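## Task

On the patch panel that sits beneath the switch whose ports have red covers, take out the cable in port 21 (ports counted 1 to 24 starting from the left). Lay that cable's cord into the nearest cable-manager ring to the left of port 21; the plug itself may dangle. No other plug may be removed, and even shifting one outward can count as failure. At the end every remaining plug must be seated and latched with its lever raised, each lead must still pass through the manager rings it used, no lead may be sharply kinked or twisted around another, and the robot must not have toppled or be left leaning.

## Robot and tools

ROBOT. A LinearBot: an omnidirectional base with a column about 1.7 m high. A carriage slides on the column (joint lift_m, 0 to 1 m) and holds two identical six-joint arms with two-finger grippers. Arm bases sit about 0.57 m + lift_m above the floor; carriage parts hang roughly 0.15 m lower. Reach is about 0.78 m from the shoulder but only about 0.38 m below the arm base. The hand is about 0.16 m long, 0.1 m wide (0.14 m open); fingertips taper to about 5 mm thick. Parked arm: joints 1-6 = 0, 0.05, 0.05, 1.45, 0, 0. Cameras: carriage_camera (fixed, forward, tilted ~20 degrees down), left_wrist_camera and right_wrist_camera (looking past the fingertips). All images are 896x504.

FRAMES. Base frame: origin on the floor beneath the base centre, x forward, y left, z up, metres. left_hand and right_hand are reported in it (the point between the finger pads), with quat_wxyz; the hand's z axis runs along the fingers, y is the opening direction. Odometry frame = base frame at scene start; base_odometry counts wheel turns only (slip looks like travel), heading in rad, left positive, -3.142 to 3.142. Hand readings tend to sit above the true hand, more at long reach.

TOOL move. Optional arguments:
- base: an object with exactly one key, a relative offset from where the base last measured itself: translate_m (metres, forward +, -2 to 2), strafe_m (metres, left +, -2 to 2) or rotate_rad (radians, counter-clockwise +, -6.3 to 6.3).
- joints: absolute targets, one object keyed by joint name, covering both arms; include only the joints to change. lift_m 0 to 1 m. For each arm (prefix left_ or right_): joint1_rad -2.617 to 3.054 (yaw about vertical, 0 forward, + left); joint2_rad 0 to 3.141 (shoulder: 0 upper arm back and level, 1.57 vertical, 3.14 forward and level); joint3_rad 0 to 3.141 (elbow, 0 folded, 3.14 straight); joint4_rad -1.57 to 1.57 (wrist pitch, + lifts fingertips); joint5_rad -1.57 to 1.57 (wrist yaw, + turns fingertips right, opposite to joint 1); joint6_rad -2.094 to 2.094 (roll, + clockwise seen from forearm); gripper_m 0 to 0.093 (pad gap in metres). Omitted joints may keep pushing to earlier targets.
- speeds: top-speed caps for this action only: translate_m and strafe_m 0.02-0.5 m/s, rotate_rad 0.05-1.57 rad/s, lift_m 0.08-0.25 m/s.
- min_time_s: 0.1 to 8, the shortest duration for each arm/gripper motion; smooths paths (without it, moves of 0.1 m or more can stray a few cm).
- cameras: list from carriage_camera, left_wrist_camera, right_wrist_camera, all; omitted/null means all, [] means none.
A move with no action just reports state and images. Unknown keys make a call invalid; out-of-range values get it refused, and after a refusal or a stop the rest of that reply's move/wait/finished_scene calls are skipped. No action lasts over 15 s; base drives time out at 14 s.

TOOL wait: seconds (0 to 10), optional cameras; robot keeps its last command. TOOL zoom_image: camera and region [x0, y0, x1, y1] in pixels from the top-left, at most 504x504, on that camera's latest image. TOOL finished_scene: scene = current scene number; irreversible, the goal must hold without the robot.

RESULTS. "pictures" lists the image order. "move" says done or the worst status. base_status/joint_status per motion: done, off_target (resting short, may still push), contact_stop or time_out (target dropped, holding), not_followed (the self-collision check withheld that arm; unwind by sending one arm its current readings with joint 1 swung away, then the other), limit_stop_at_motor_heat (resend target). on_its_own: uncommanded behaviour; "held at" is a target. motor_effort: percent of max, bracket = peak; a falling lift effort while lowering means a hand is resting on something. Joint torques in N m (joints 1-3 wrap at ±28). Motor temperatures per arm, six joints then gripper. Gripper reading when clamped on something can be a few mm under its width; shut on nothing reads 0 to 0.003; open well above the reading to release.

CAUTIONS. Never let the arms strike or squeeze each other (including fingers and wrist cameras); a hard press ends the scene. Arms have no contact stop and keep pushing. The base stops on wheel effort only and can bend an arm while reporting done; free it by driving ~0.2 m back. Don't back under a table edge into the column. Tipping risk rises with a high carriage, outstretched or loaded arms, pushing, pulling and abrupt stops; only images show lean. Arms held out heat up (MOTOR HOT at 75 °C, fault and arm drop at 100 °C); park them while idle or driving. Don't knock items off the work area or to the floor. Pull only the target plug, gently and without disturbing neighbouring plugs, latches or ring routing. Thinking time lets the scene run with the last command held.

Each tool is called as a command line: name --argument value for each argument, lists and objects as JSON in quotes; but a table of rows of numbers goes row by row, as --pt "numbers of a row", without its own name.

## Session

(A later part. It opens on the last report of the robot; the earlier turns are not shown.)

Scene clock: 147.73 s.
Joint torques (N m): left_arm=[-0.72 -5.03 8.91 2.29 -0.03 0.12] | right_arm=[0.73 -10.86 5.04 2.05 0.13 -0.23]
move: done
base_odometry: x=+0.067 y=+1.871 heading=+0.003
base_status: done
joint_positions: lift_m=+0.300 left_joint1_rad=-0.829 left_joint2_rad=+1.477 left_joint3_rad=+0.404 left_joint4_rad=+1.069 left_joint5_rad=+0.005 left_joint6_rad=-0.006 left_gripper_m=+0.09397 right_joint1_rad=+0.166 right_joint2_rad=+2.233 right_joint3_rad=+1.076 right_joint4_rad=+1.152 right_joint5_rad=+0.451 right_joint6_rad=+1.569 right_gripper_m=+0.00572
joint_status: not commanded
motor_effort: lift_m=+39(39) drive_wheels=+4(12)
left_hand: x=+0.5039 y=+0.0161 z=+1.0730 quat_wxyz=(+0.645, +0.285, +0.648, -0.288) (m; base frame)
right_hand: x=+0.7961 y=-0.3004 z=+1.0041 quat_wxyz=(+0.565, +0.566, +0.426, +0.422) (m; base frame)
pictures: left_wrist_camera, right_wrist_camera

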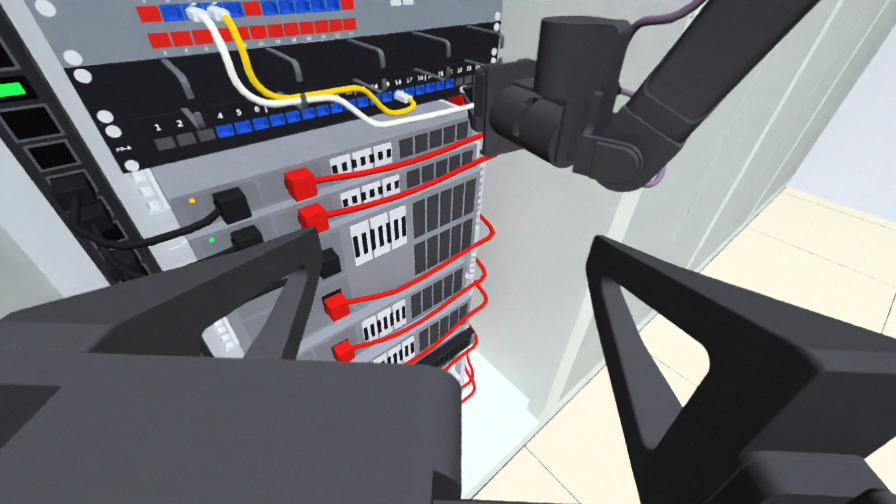

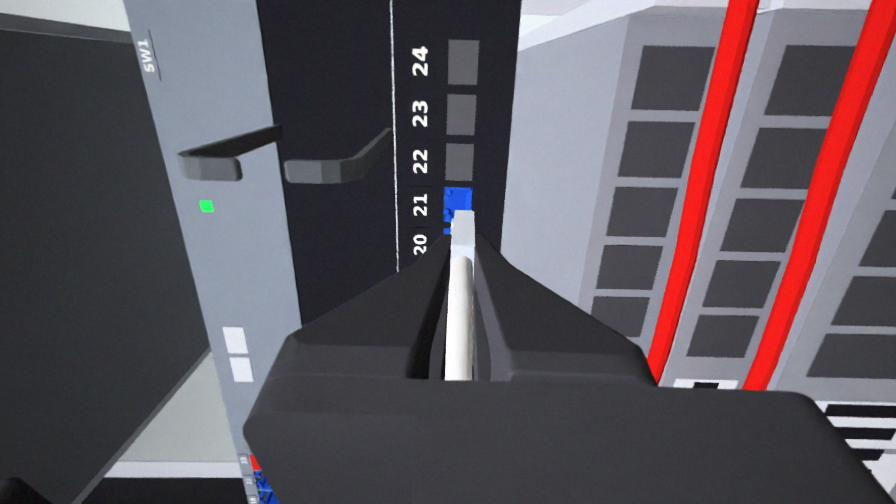

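move --base '{"translate_m": -0.04}' --speeds '{"translate_m": 0.04}' --cameras '["left_wrist_camera"]'

move --joints '{"lift_m":0.35}' --speeds '{"lift_m": 0.08}'

zoom_image --camera "left_wrist_camera" --region '[200, 40, 520, 220]'

Scene clock: 150.63 s.
Joint torques (N m): left_arm=[-0.5 -5.35 9.13 2.32 -0.02 0.11] | right_arm=[0.65 -10.7 5.07 2.08 0.13 -0.23]
move: done
base_odometry: x=+0.028 y=+1.870 heading=+0.003
base_status: done
joint_positions: lift_m=+0.300 left_joint1_rad=-0.829 left_joint2_rad=+1.478 left_joint3_rad=+0.404 left_joint4_rad=+1.069 left_joint5_rad=+0.005 left_joint6_rad=-0.006 left_gripper_m=+0.09397 right_joint1_rad=+0.167 right_joint2_rad=+2.233 right_joint3_rad=+1.076 right_joint4_rad=+1.152 right_joint5_rad=+0.452 right_joint6_rad=+1.569 right_gripper_m=+0.00572
joint_status: not commanded
motor_effort: lift_m=+39(40) drive_wheels=-7(13)
left_hand: x=+0.5039 y=+0.0161 z=+1.0725 quat_wxyz=(+0.644, +0.285, +0.649, -0.288) (m; base frame)
right_hand: x=+0.7960 y=-0.3000 z=+1.0041 quat_wxyz=(+0.565, +0.566, +0.426, +0.422) (m; base frame)
pictures: left_wrist_camera

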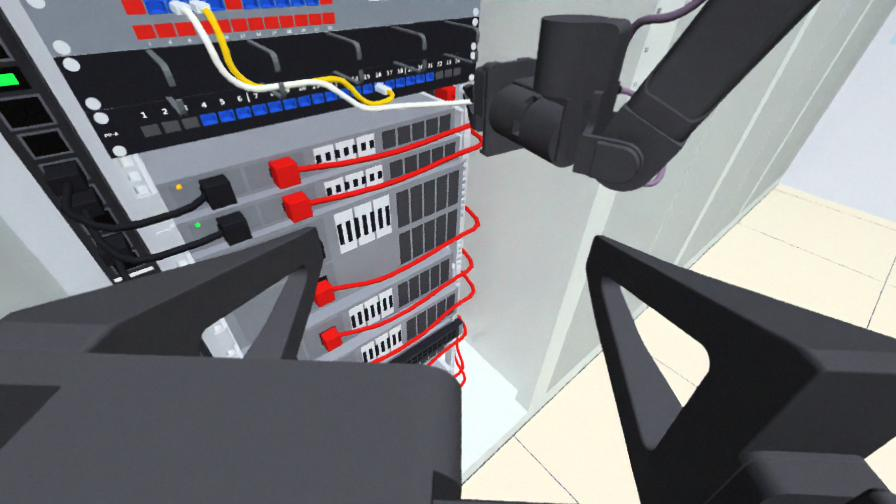

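Scene clock: 151.63 s.
Joint torques (N m): left_arm=[-0.66 -5.63 8.57 2.3 0 0.15] | right_arm=[0.65 -11 5.16 2.05 0.12 -0.24]
move: done
base_odometry: x=+0.028 y=+1.870 heading=+0.003
base_status: not commanded
joint_positions: lift_m=+0.350 left_joint1_rad=-0.829 left_joint2_rad=+1.481 left_joint3_rad=+0.410 left_joint4_rad=+1.067 left_joint5_rad=+0.005 left_joint6_rad=-0.006 left_gripper_m=+0.09397 right_joint1_rad=+0.167 right_joint2_rad=+2.235 right_joint3_rad=+1.074 right_joint4_rad=+1.152 right_joint5_rad=+0.452 right_joint6_rad=+1.569 right_gripper_m=+0.00572
joint_status: all done
motor_effort: lift_m=+39(47) drive_wheels=-7(9)
left_hand: x=+0.5047 y=+0.0152 z=+1.1231 quat_wxyz=(+0.644, +0.285, +0.649, -0.288) (m; base frame)
right_hand: x=+0.7958 y=-0.2998 z=+1.0525 quat_wxyz=(+0.565, +0.567, +0.428, +0.421) (m; base frame)
pictures: carriage_camera, left_wrist_camera, right_wrist_camera

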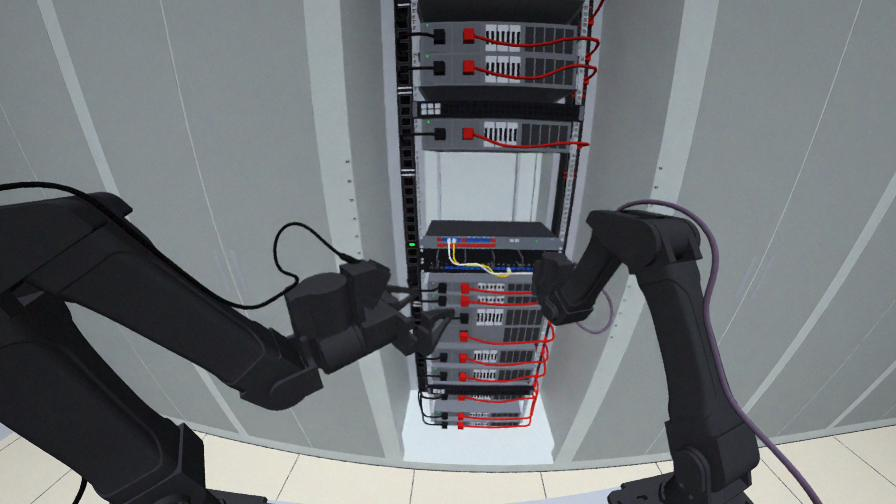

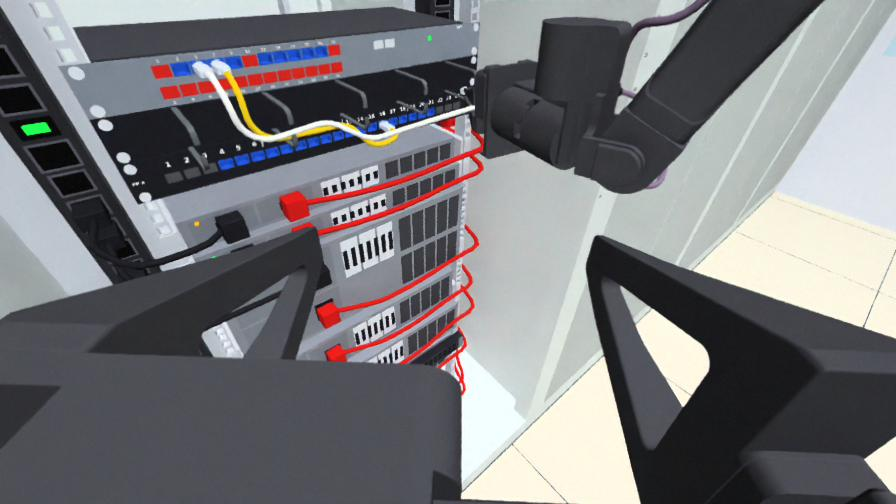

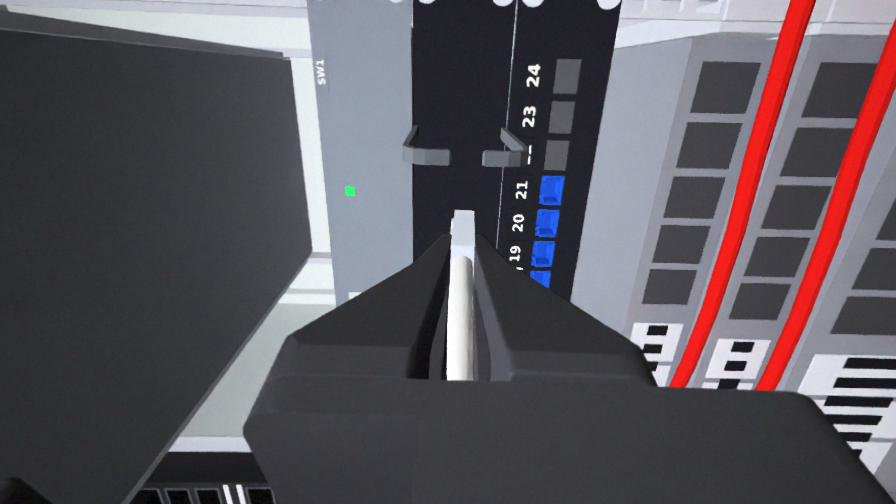

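Scaled by 1.575 from the camera's 896x504 image, which has a finer 1280x720 frame.

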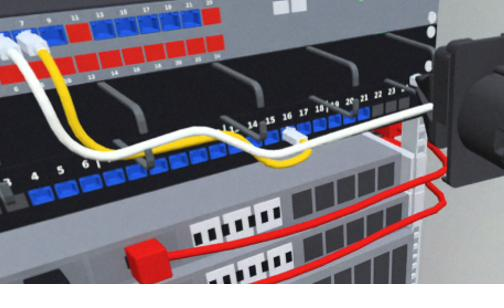

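move --joints '{"lift_m":0.372}' --speeds '{"lift_m": 0.08}' --cameras '["left_wrist_camera"]'

zoom_image --camera "left_wrist_camera" --region '[280, 60, 500, 200]'

move --base '{"translate_m": 0.035}' --speeds '{"translate_m": 0.03}' --cameras '["left_wrist_camera","right_wrist_camera"]'

zoom_image --camera "left_wrist_camera" --region '[280, 60, 500, 200]'

Scene clock: 152.93 s.
Joint torques (N m): left_arm=[-0.64 -5.97 8.64 2.31 0.01 0.09] | right_arm=[0.73 -11.03 5.27 2.08 0.12 -0.23]
move: done
base_odometry: x=+0.028 y=+1.870 heading=+0.003
base_status: not commanded
joint_positions: lift_m=+0.372 left_joint1_rad=-0.829 left_joint2_rad=+1.482 left_joint3_rad=+0.411 left_joint4_rad=+1.066 left_joint5_rad=+0.005 left_joint6_rad=-0.006 left_gripper_m=+0.09397 right_joint1_rad=+0.167 right_joint2_rad=+2.237 right_joint3_rad=+1.074 right_joint4_rad=+1.152 right_joint5_rad=+0.452 right_joint6_rad=+1.569 right_gripper_m=+0.00572
joint_status: all done
motor_effort: lift_m=+38(46) drive_wheels=-7(7)
left_hand: x=+0.5050 y=+0.0149 z=+1.1452 quat_wxyz=(+0.644, +0.285, +0.649, -0.288) (m; base frame)
right_hand: x=+0.7956 y=-0.2999 z=+1.0737 quat_wxyz=(+0.565, +0.567, +0.428, +0.420) (m; base frame)
pictures: left_wrist_camera

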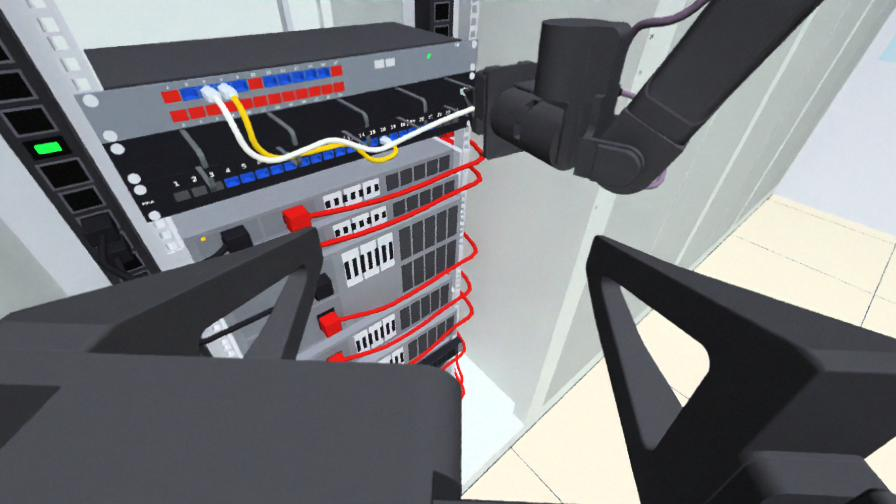

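Scaled by 2.291 from the camera's 896x504 image, which has a finer 1280x720 frame.

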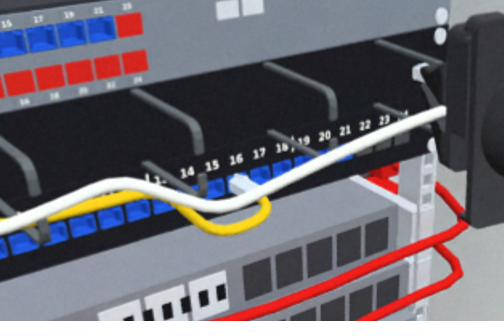

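Scene clock: 154.63 s.
Joint torques (N m): left_arm=[-0.83 -5.68 8.4 2.25 -0.02 0.11] | right_arm=[0.61 -11.08 5.22 2.07 0.12 -0.24]
move: done
base_odometry: x=+0.062 y=+1.871 heading=+0.003
base_status: done
joint_positions: lift_m=+0.372 left_joint1_rad=-0.829 left_joint2_rad=+1.482 left_joint3_rad=+0.411 left_joint4_rad=+1.066 left_joint5_rad=+0.005 left_joint6_rad=-0.006 left_gripper_m=+0.09397 right_joint1_rad=+0.167 right_joint2_rad=+2.237 right_joint3_rad=+1.074 right_joint4_rad=+1.152 right_joint5_rad=+0.453 right_joint6_rad=+1.569 right_gripper_m=+0.00572
joint_status: not commanded
motor_effort: lift_m=+38(39) drive_wheels=+5(11)
left_hand: x=+0.5050 y=+0.0150 z=+1.1452 quat_wxyz=(+0.644, +0.285, +0.649, -0.288) (m; base frame)
right_hand: x=+0.7956 y=-0.3001 z=+1.0735 quat_wxyz=(+0.565, +0.568, +0.428, +0.420) (m; base frame)
pictures: left_wrist_camera, right_wrist_camera

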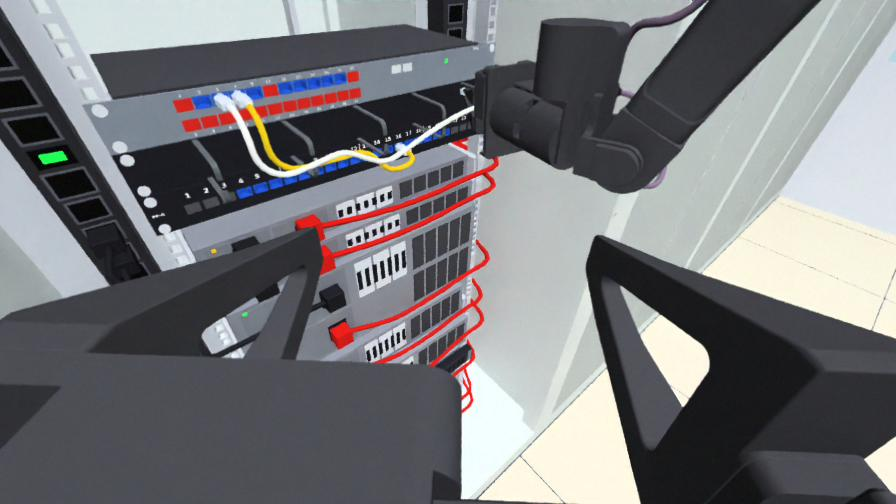

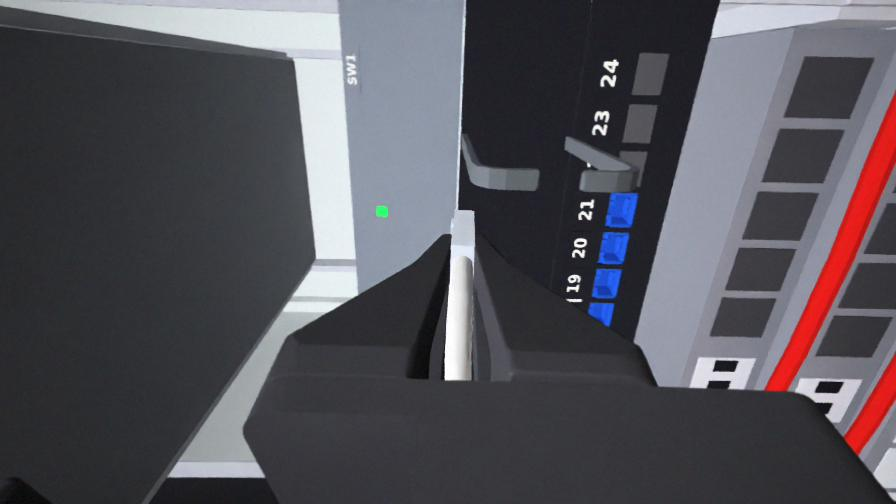

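Scaled by 2.291 from the camera's 896x504 image, which has a finer 1280x720 frame.

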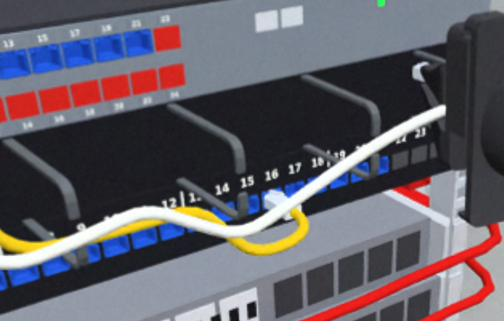

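move --joints '{"lift_m":0.36}' --base '{"translate_m": 0.012}' --speeds '{"lift_m": 0.08,"translate_m":0.03}' --cameras '["left_wrist_camera","carriage_camera"]'

zoom_image --camera "left_wrist_camera" --region '[330, 70, 500, 170]'

zoom_image --camera "carriage_camera" --region '[440, 215, 580, 295]'

Scene clock: 156.27 s.
Joint torques (N m): left_arm=[-0.55 -6.08 8.51 2.33 0.07 0.11] | right_arm=[0.64 -11.33 5.2 2.11 0.11 -0.24]
move: done
base_odometry: x=+0.074 y=+1.871 heading=+0.004
base_status: done
joint_positions: lift_m=+0.360 left_joint1_rad=-0.829 left_joint2_rad=+1.484 left_joint3_rad=+0.411 left_joint4_rad=+1.064 left_joint5_rad=+0.003 left_joint6_rad=-0.006 left_gripper_m=+0.09397 right_joint1_rad=+0.167 right_joint2_rad=+2.239 right_joint3_rad=+1.074 right_joint4_rad=+1.150 right_joint5_rad=+0.455 right_joint6_rad=+1.569 right_gripper_m=+0.00572
joint_status: all done
motor_effort: lift_m=+40(41) drive_wheels=+4(12)
left_hand: x=+0.5054 y=+0.0149 z=+1.1318 quat_wxyz=(+0.643, +0.285, +0.650, -0.287) (m; base frame)
right_hand: x=+0.7955 y=-0.3004 z=+1.0598 quat_wxyz=(+0.564, +0.569, +0.428, +0.418) (m; base frame)
pictures: carriage_camera, left_wrist_camera

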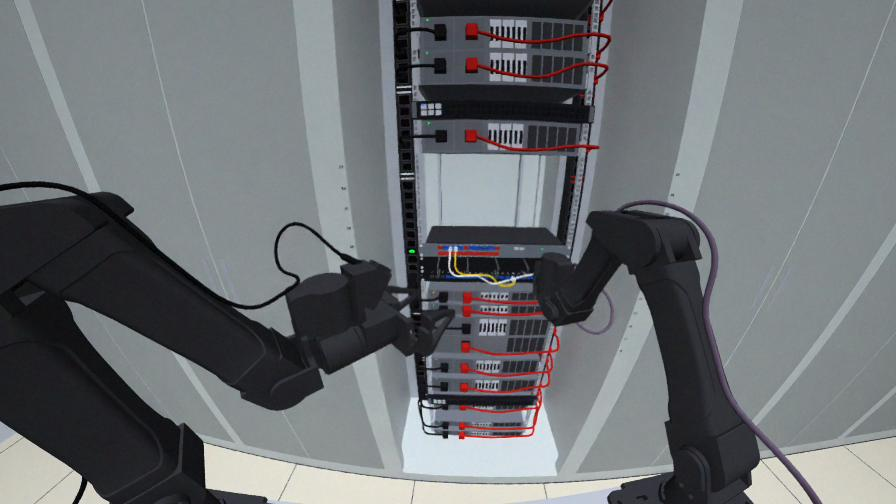

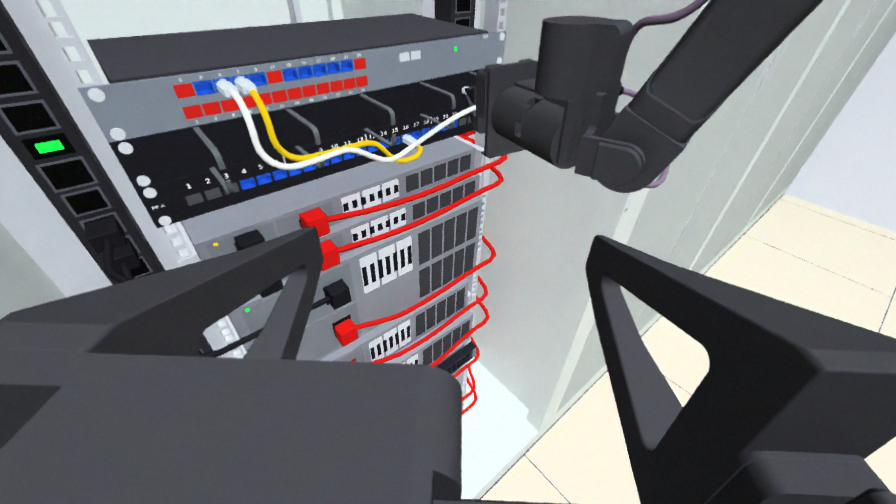

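Scaled by 2.965 from the camera's 896x504 image, which has a finer 1280x720 frame.

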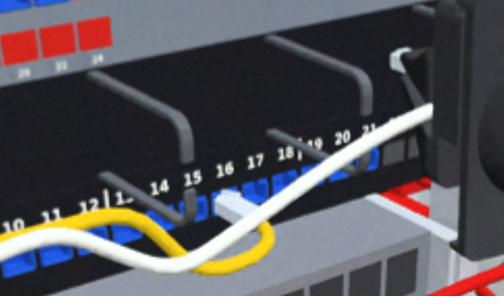

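Scaled by 3.600 from the camera's 896x504 image, which has a finer 1280x720 frame.

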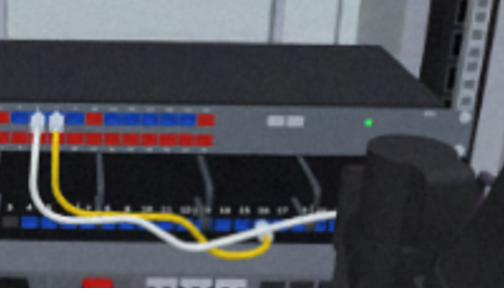

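zoom_image --camera "carriage_camera" --region '[490, 245, 550, 285]'

Scaled by 8.400 from the camera's 896x504 image, which has a finer 1280x720 frame.

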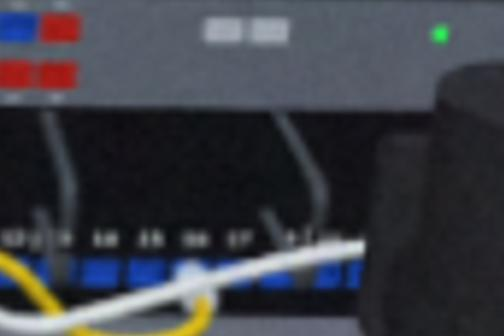

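move --joints '{"lift_m":0.365}' --base '{"translate_m": 0.012}' --speeds '{"lift_m": 0.08,"translate_m":0.02}' --cameras '["left_wrist_camera","carriage_camera","right_wrist_camera"]'

zoom_image --camera "left_wrist_camera" --region '[360, 70, 500, 150]'

zoom_image --camera "carriage_camera" --region '[490, 245, 550, 285]'

Scene clock: 157.93 s.
Joint torques (N m): left_arm=[-0.55 -5.9 8.28 2.28 0.02 0.16] | right_arm=[0.61 -11.23 5.3 2.11 0.1 -0.23]
move: done
base_odometry: x=+0.086 y=+1.871 heading=+0.005
base_status: done
joint_positions: lift_m=+0.365 left_joint1_rad=-0.829 left_joint2_rad=+1.484 left_joint3_rad=+0.413 left_joint4_rad=+1.067 left_joint5_rad=+0.003 left_joint6_rad=-0.006 left_gripper_m=+0.09397 right_joint1_rad=+0.167 right_joint2_rad=+2.240 right_joint3_rad=+1.072 right_joint4_rad=+1.150 right_joint5_rad=+0.455 right_joint6_rad=+1.569 right_gripper_m=+0.00572
joint_status: all done
motor_effort: lift_m=+39(47) drive_wheels=+3(12)
left_hand: x=+0.5056 y=+0.0148 z=+1.1381 quat_wxyz=(+0.645, +0.285, +0.649, -0.287) (m; base frame)
right_hand: x=+0.7951 y=-0.3005 z=+1.0636 quat_wxyz=(+0.564, +0.569, +0.429, +0.417) (m; base frame)
pictures: carriage_camera, left_wrist_camera, right_wrist_camera

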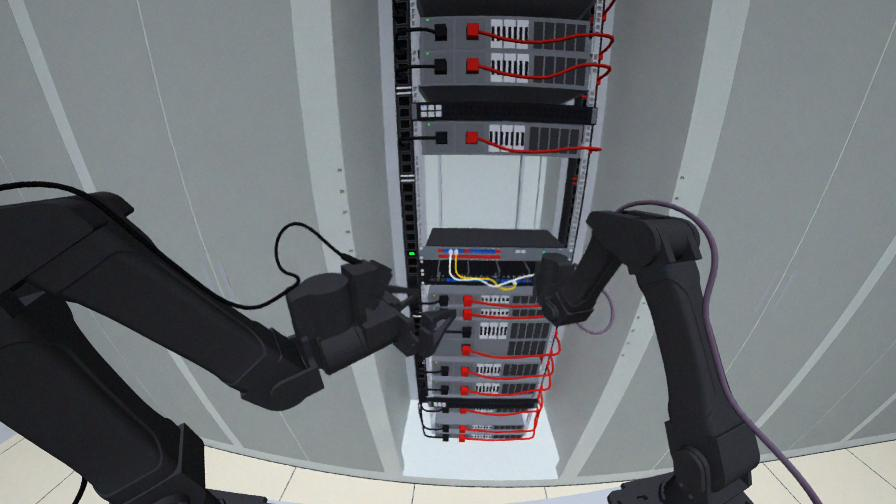

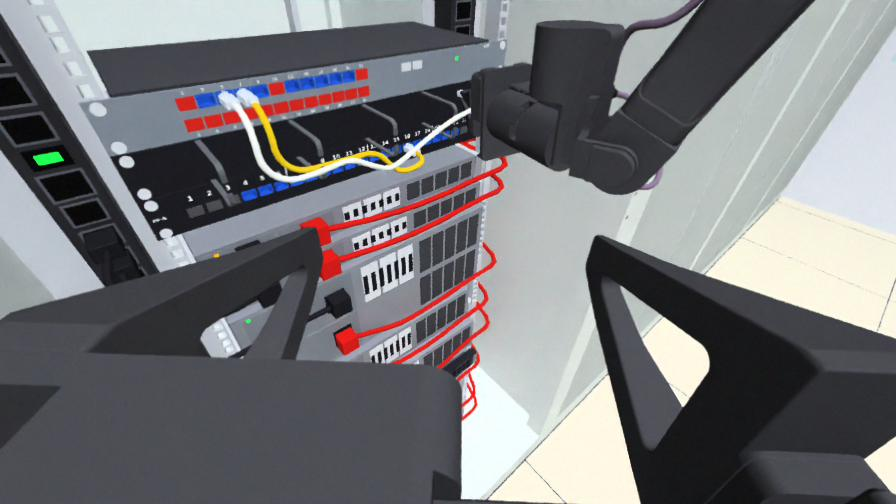

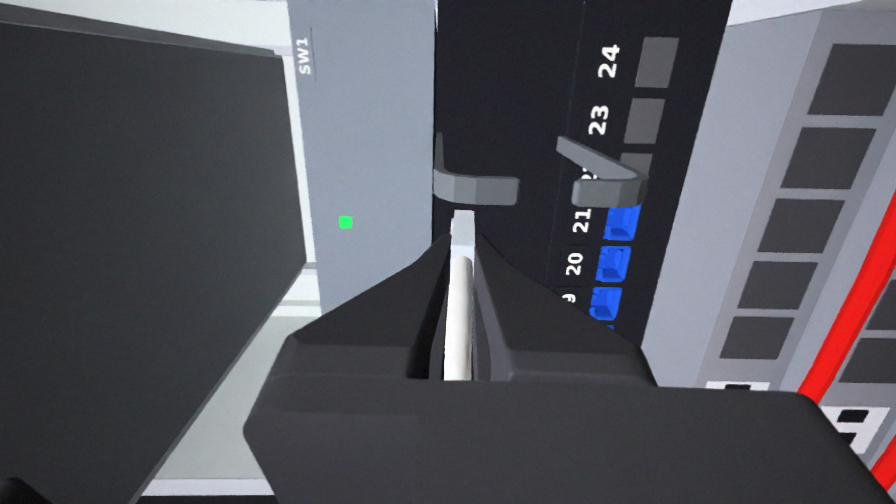

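Scaled by 3.600 from the camera's 896x504 image, which has a finer 1280x720 frame.

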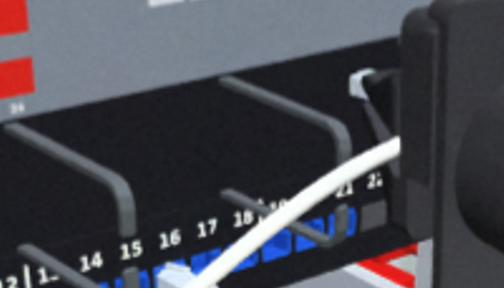

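Scaled by 8.400 from the camera's 896x504 image, which has a finer 1280x720 frame.

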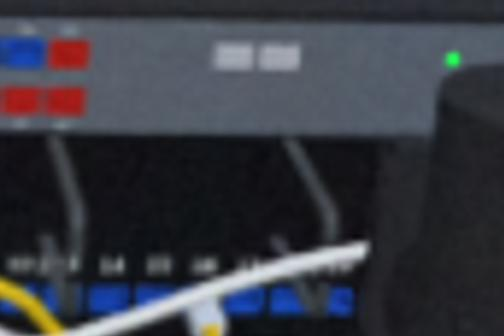

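move --base '{"translate_m": 0.012}' --speeds '{"translate_m":0.02}' --cameras '["left_wrist_camera","carriage_camera","right_wrist_camera"]'

zoom_image --camera "left_wrist_camera" --region '[400, 80, 500, 140]'

zoom_image --camera "carriage_camera" --region '[490, 245, 550, 285]'

Scene clock: 159.20 s.
Joint torques (N m): left_arm=[-0.69 -5.93 8.12 2.3 0.04 0.11] | right_arm=[0.02 -11.23 6.31 1.92 -0.15 -0.23]
move: done
base_odometry: x=+0.098 y=+1.872 heading=+0.005
base_status: done
joint_positions: lift_m=+0.365 left_joint1_rad=-0.829 left_joint2_rad=+1.484 left_joint3_rad=+0.413 left_joint4_rad=+1.067 left_joint5_rad=+0.003 left_joint6_rad=-0.006 left_gripper_m=+0.09397 right_joint1_rad=+0.174 right_joint2_rad=+2.240 right_joint3_rad=+1.059 right_joint4_rad=+1.163 right_joint5_rad=+0.479 right_joint6_rad=+1.569 right_gripper_m=+0.00572
joint_status: not commanded
motor_effort: lift_m=+39(39) drive_wheels=+3(12)
left_hand: x=+0.5056 y=+0.0148 z=+1.1381 quat_wxyz=(+0.645, +0.285, +0.649, -0.287) (m; base frame)
right_hand: x=+0.7913 y=-0.3011 z=+1.0617 quat_wxyz=(+0.568, +0.573, +0.425, +0.412) (m; base frame)
pictures: carriage_camera, left_wrist_camera, right_wrist_camera

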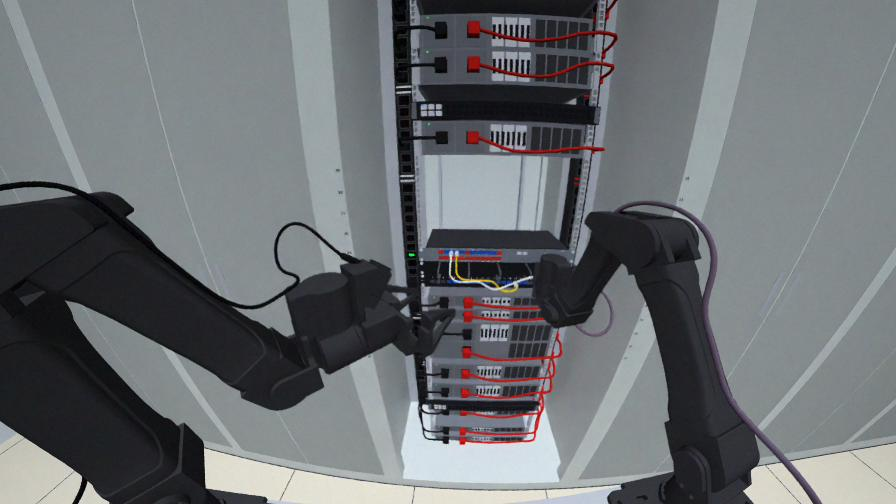

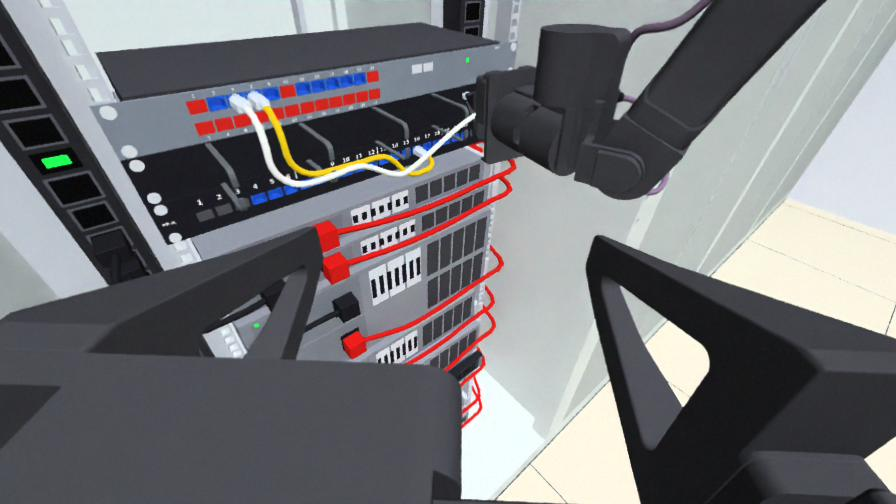

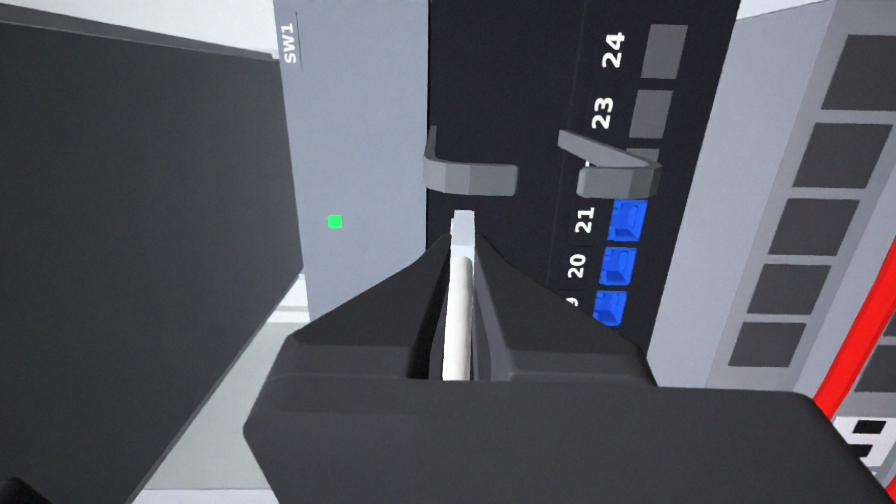

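Scaled by 5.040 from the camera's 896x504 image, which has a finer 1280x720 frame.

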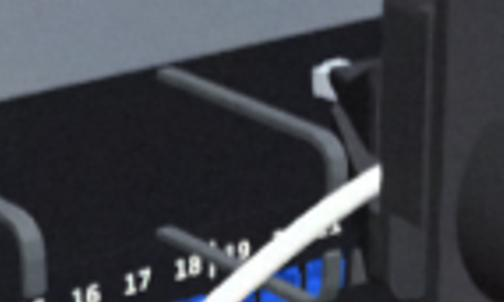

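Scaled by 8.400 from the camera's 896x504 image, which has a finer 1280x720 frame.

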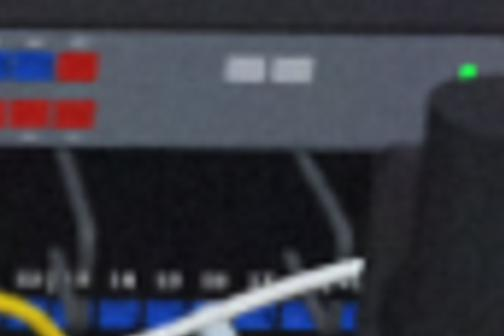

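move --base '{"translate_m": -0.065}' --speeds '{"translate_m":0.04}' --cameras '["left_wrist_camera","carriage_camera","right_wrist_camera"]'

zoom_image --camera "left_wrist_camera" --region '[200, 40, 500, 220]'

zoom_image --camera "carriage_camera" --region '[430, 225, 570, 305]'

Scene clock: 163.10 s.
Joint torques (N m): left_arm=[-0.72 -5.81 8.27 2.29 -0.01 0.1] | right_arm=[0.01 -11.36 6.35 1.99 -0.05 -0.23]
move: done
base_odometry: x=+0.034 y=+1.871 heading=+0.005
base_status: done
joint_positions: lift_m=+0.365 left_joint1_rad=-0.829 left_joint2_rad=+1.484 left_joint3_rad=+0.413 left_joint4_rad=+1.067 left_joint5_rad=+0.002 left_joint6_rad=-0.006 left_gripper_m=+0.09397 right_joint1_rad=+0.174 right_joint2_rad=+2.240 right_joint3_rad=+1.059 right_joint4_rad=+1.158 right_joint5_rad=+0.470 right_joint6_rad=+1.569 right_gripper_m=+0.00572
joint_status: not commanded
motor_effort: lift_m=+38(39) drive_wheels=-7(14)
left_hand: x=+0.5056 y=+0.0149 z=+1.1381 quat_wxyz=(+0.645, +0.284, +0.649, -0.287) (m; base frame)
right_hand: x=+0.7917 y=-0.2998 z=+1.0606 quat_wxyz=(+0.565, +0.572, +0.428, +0.413) (m; base frame)
pictures: carriage_camera, left_wrist_camera, right_wrist_camera

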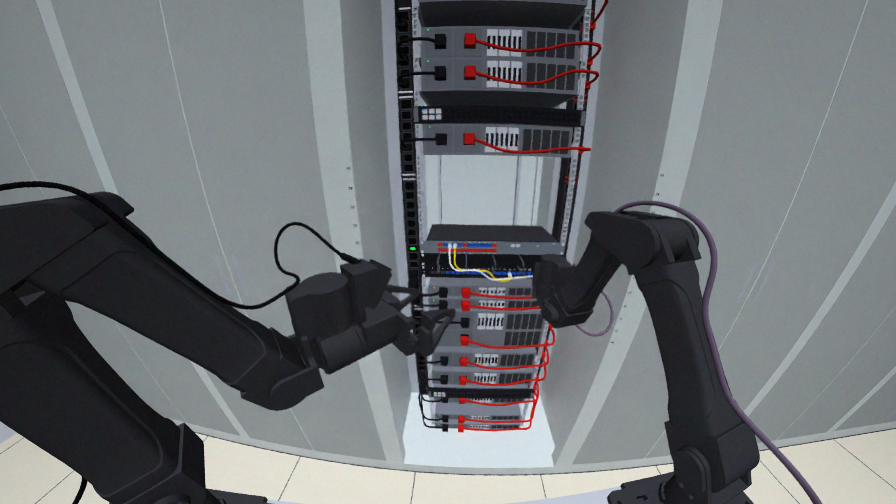

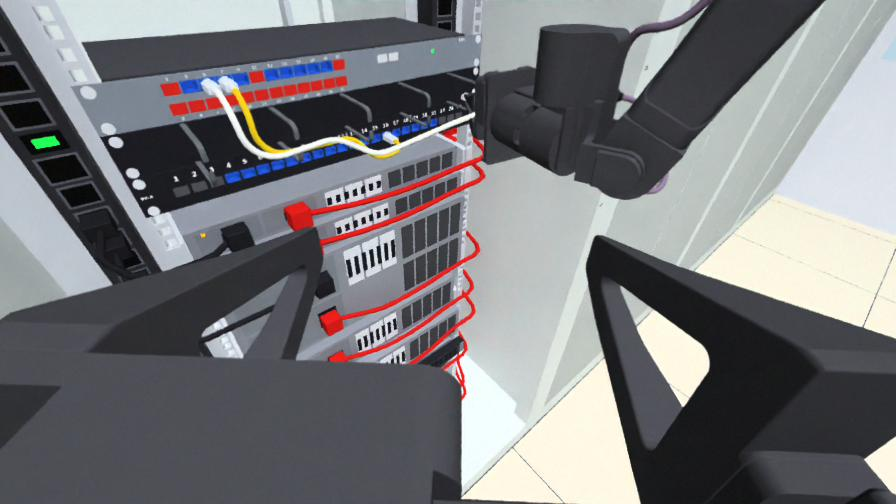

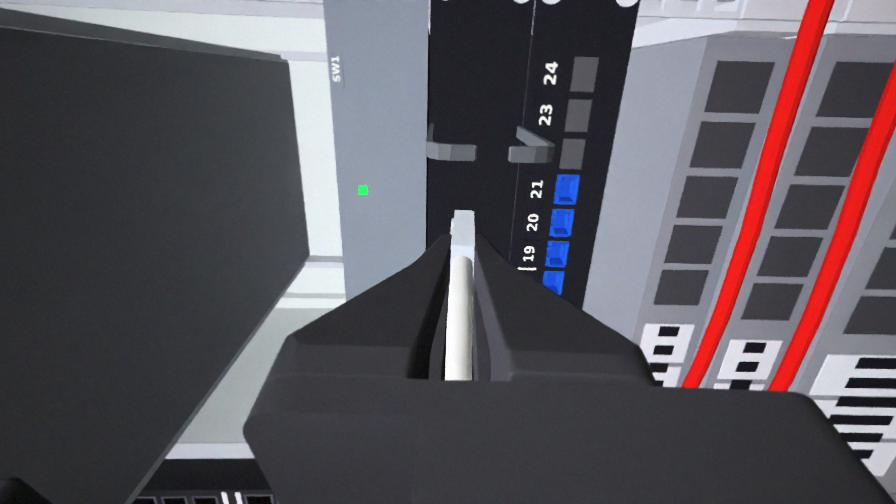

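Scaled by 1.680 from the camera's 896x504 image, which has a finer 1280x720 frame.

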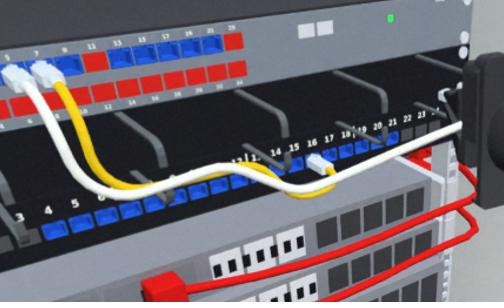

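Scaled by 3.600 from the camera's 896x504 image, which has a finer 1280x720 frame.

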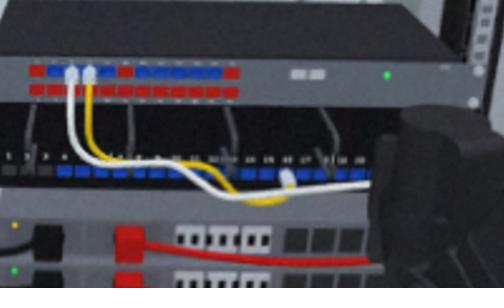

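move --joints '{"left_joint1_rad":-0.847,"left_joint2_rad":2.515,"left_joint3_rad":1.565,"left_joint4_rad":0.945,"left_joint5_rad":-0.247,"left_joint6_rad":-1.571,"left_gripper_m":0.06}' --min_time_s 4

Scene clock: 168.27 s.
Joint torques (N m): left_arm=[-1.16 -14.63 9.68 2.14 -0.07 0.06] | right_arm=[0.01 -11.32 6.32 1.99 -0.04 -0.24]
Motor temperatures (°C): left_arm=[32 34 48 46 30 27 31] | right_arm=[31 46 40 45 29 29 29]
move: done
base_odometry: x=+0.034 y=+1.871 heading=+0.005
base_status: not commanded
joint_positions: lift_m=+0.365 left_joint1_rad=-0.841 left_joint2_rad=+2.487 left_joint3_rad=+1.536 left_joint4_rad=+0.959 left_joint5_rad=-0.236 left_joint6_rad=-1.563 left_gripper_m=+0.06007 right_joint1_rad=+0.174 right_joint2_rad=+2.240 right_joint3_rad=+1.059 right_joint4_rad=+1.158 right_joint5_rad=+0.469 right_joint6_rad=+1.569 right_gripper_m=+0.00572
joint_status: all done
motor_effort: lift_m=+39(39) drive_wheels=-6(8)
left_hand: x=+0.6983 y=-0.1466 z=+1.0607 quat_wxyz=(+0.332, -0.325, +0.625, -0.628) (m; base frame)
right_hand: x=+0.7917 y=-0.2996 z=+1.0606 quat_wxyz=(+0.565, +0.571, +0.429, +0.413) (m; base frame)
pictures: carriage_camera, left_wrist_camera, right_wrist_camera

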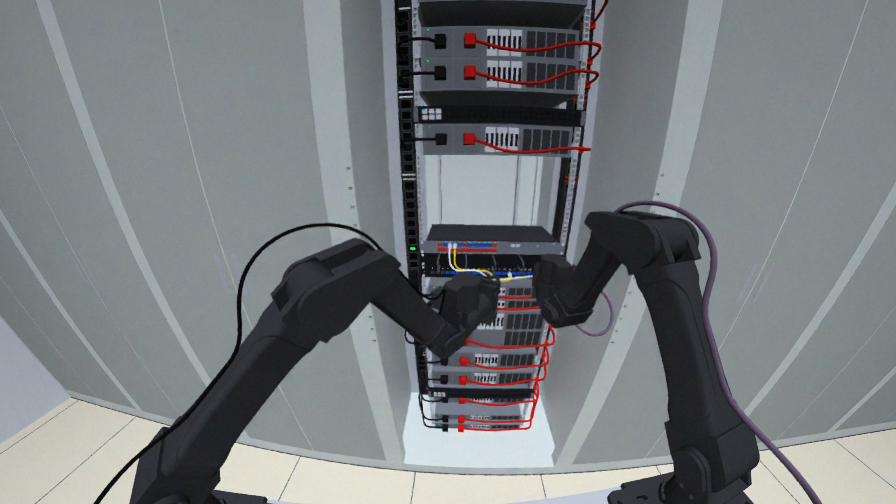

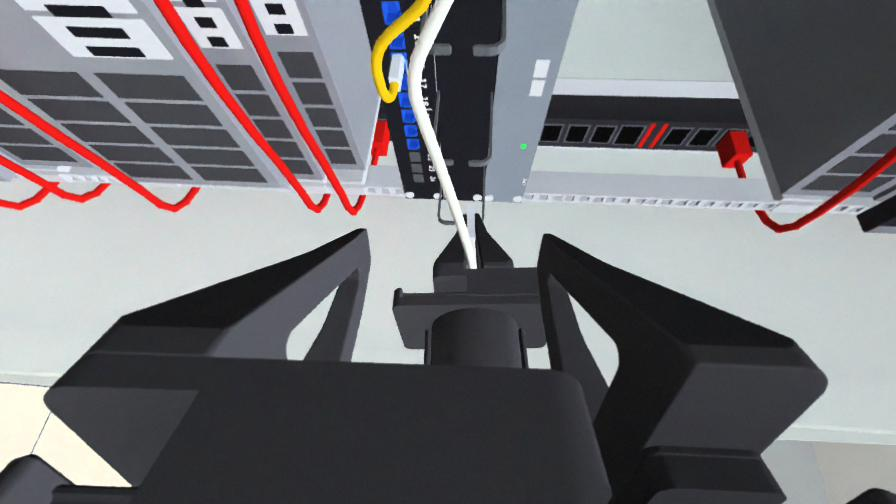

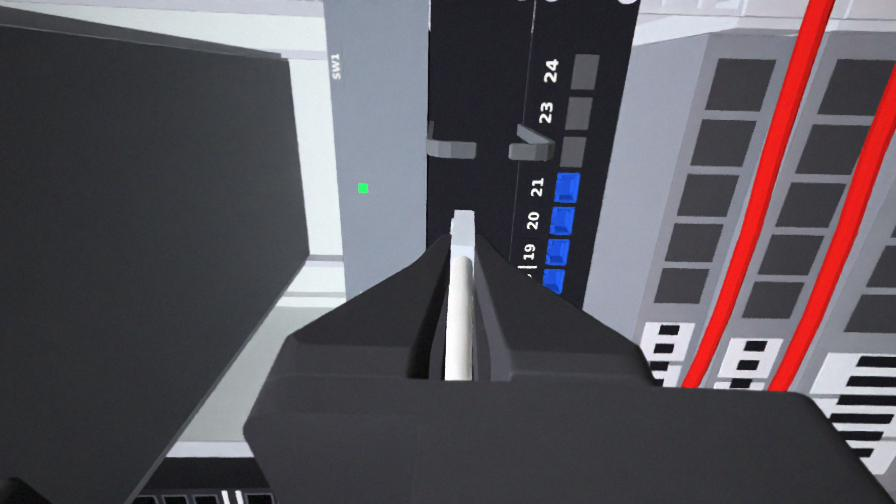

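move

Scene clock: 169.53 s.
Joint torques (N m): left_arm=[-1.11 -14.72 9.63 2.16 -0.06 0.07] | right_arm=[0.02 -11.29 6.32 2 -0.04 -0.24]
Motor temperatures (°C): left_arm=[32 35 48 46 30 27 31] | right_arm=[31 46 40 46 29 29 29]
base_odometry: x=+0.034 y=+1.871 heading=+0.005
base_status: not commanded
joint_positions: lift_m=+0.365 left_joint1_rad=-0.841 left_joint2_rad=+2.487 left_joint3_rad=+1.536 left_joint4_rad=+0.959 left_joint5_rad=-0.236 left_joint6_rad=-1.564 left_gripper_m=+0.06007 right_joint1_rad=+0.174 right_joint2_rad=+2.240 right_joint3_rad=+1.059 right_joint4_rad=+1.158 right_joint5_rad=+0.469 right_joint6_rad=+1.569 right_gripper_m=+0.00572
joint_status: all done
motor_effort: lift_m=+39(39) drive_wheels=-6(8)
left_hand: x=+0.6983 y=-0.1465 z=+1.0607 quat_wxyz=(+0.331, -0.326, +0.624, -0.628) (m; base frame)
right_hand: x=+0.7917 y=-0.2996 z=+1.0606 quat_wxyz=(+0.565, +0.571, +0.429, +0.413) (m; base frame)
pictures: carriage_camera, left_wrist_camera, right_wrist_camera

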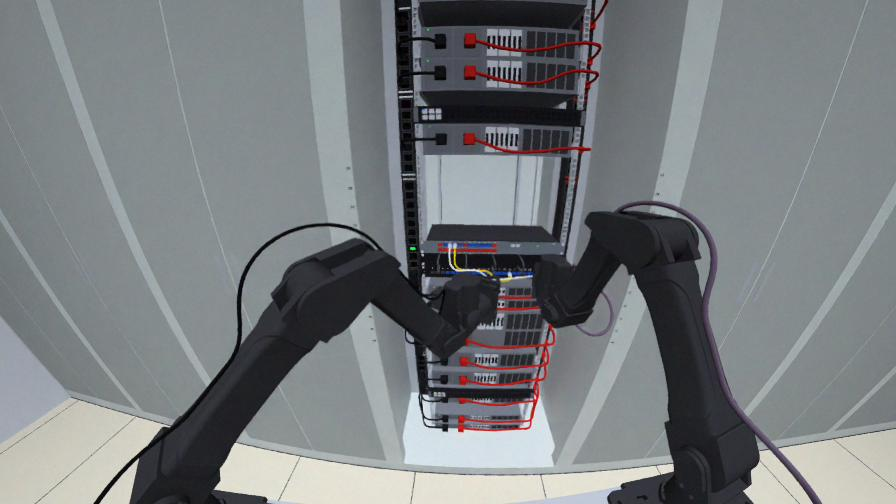

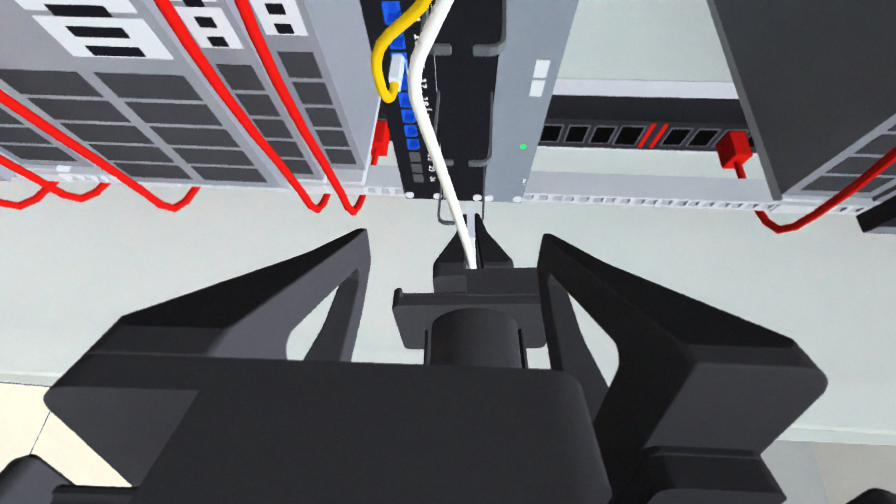

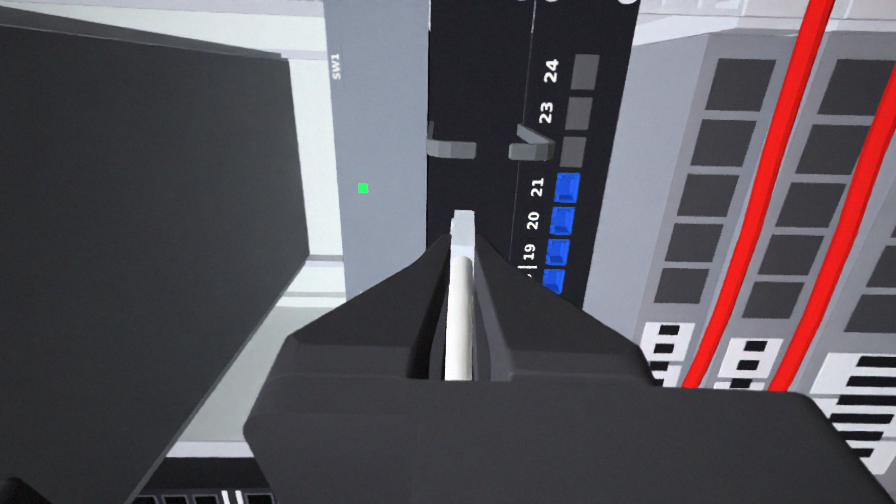

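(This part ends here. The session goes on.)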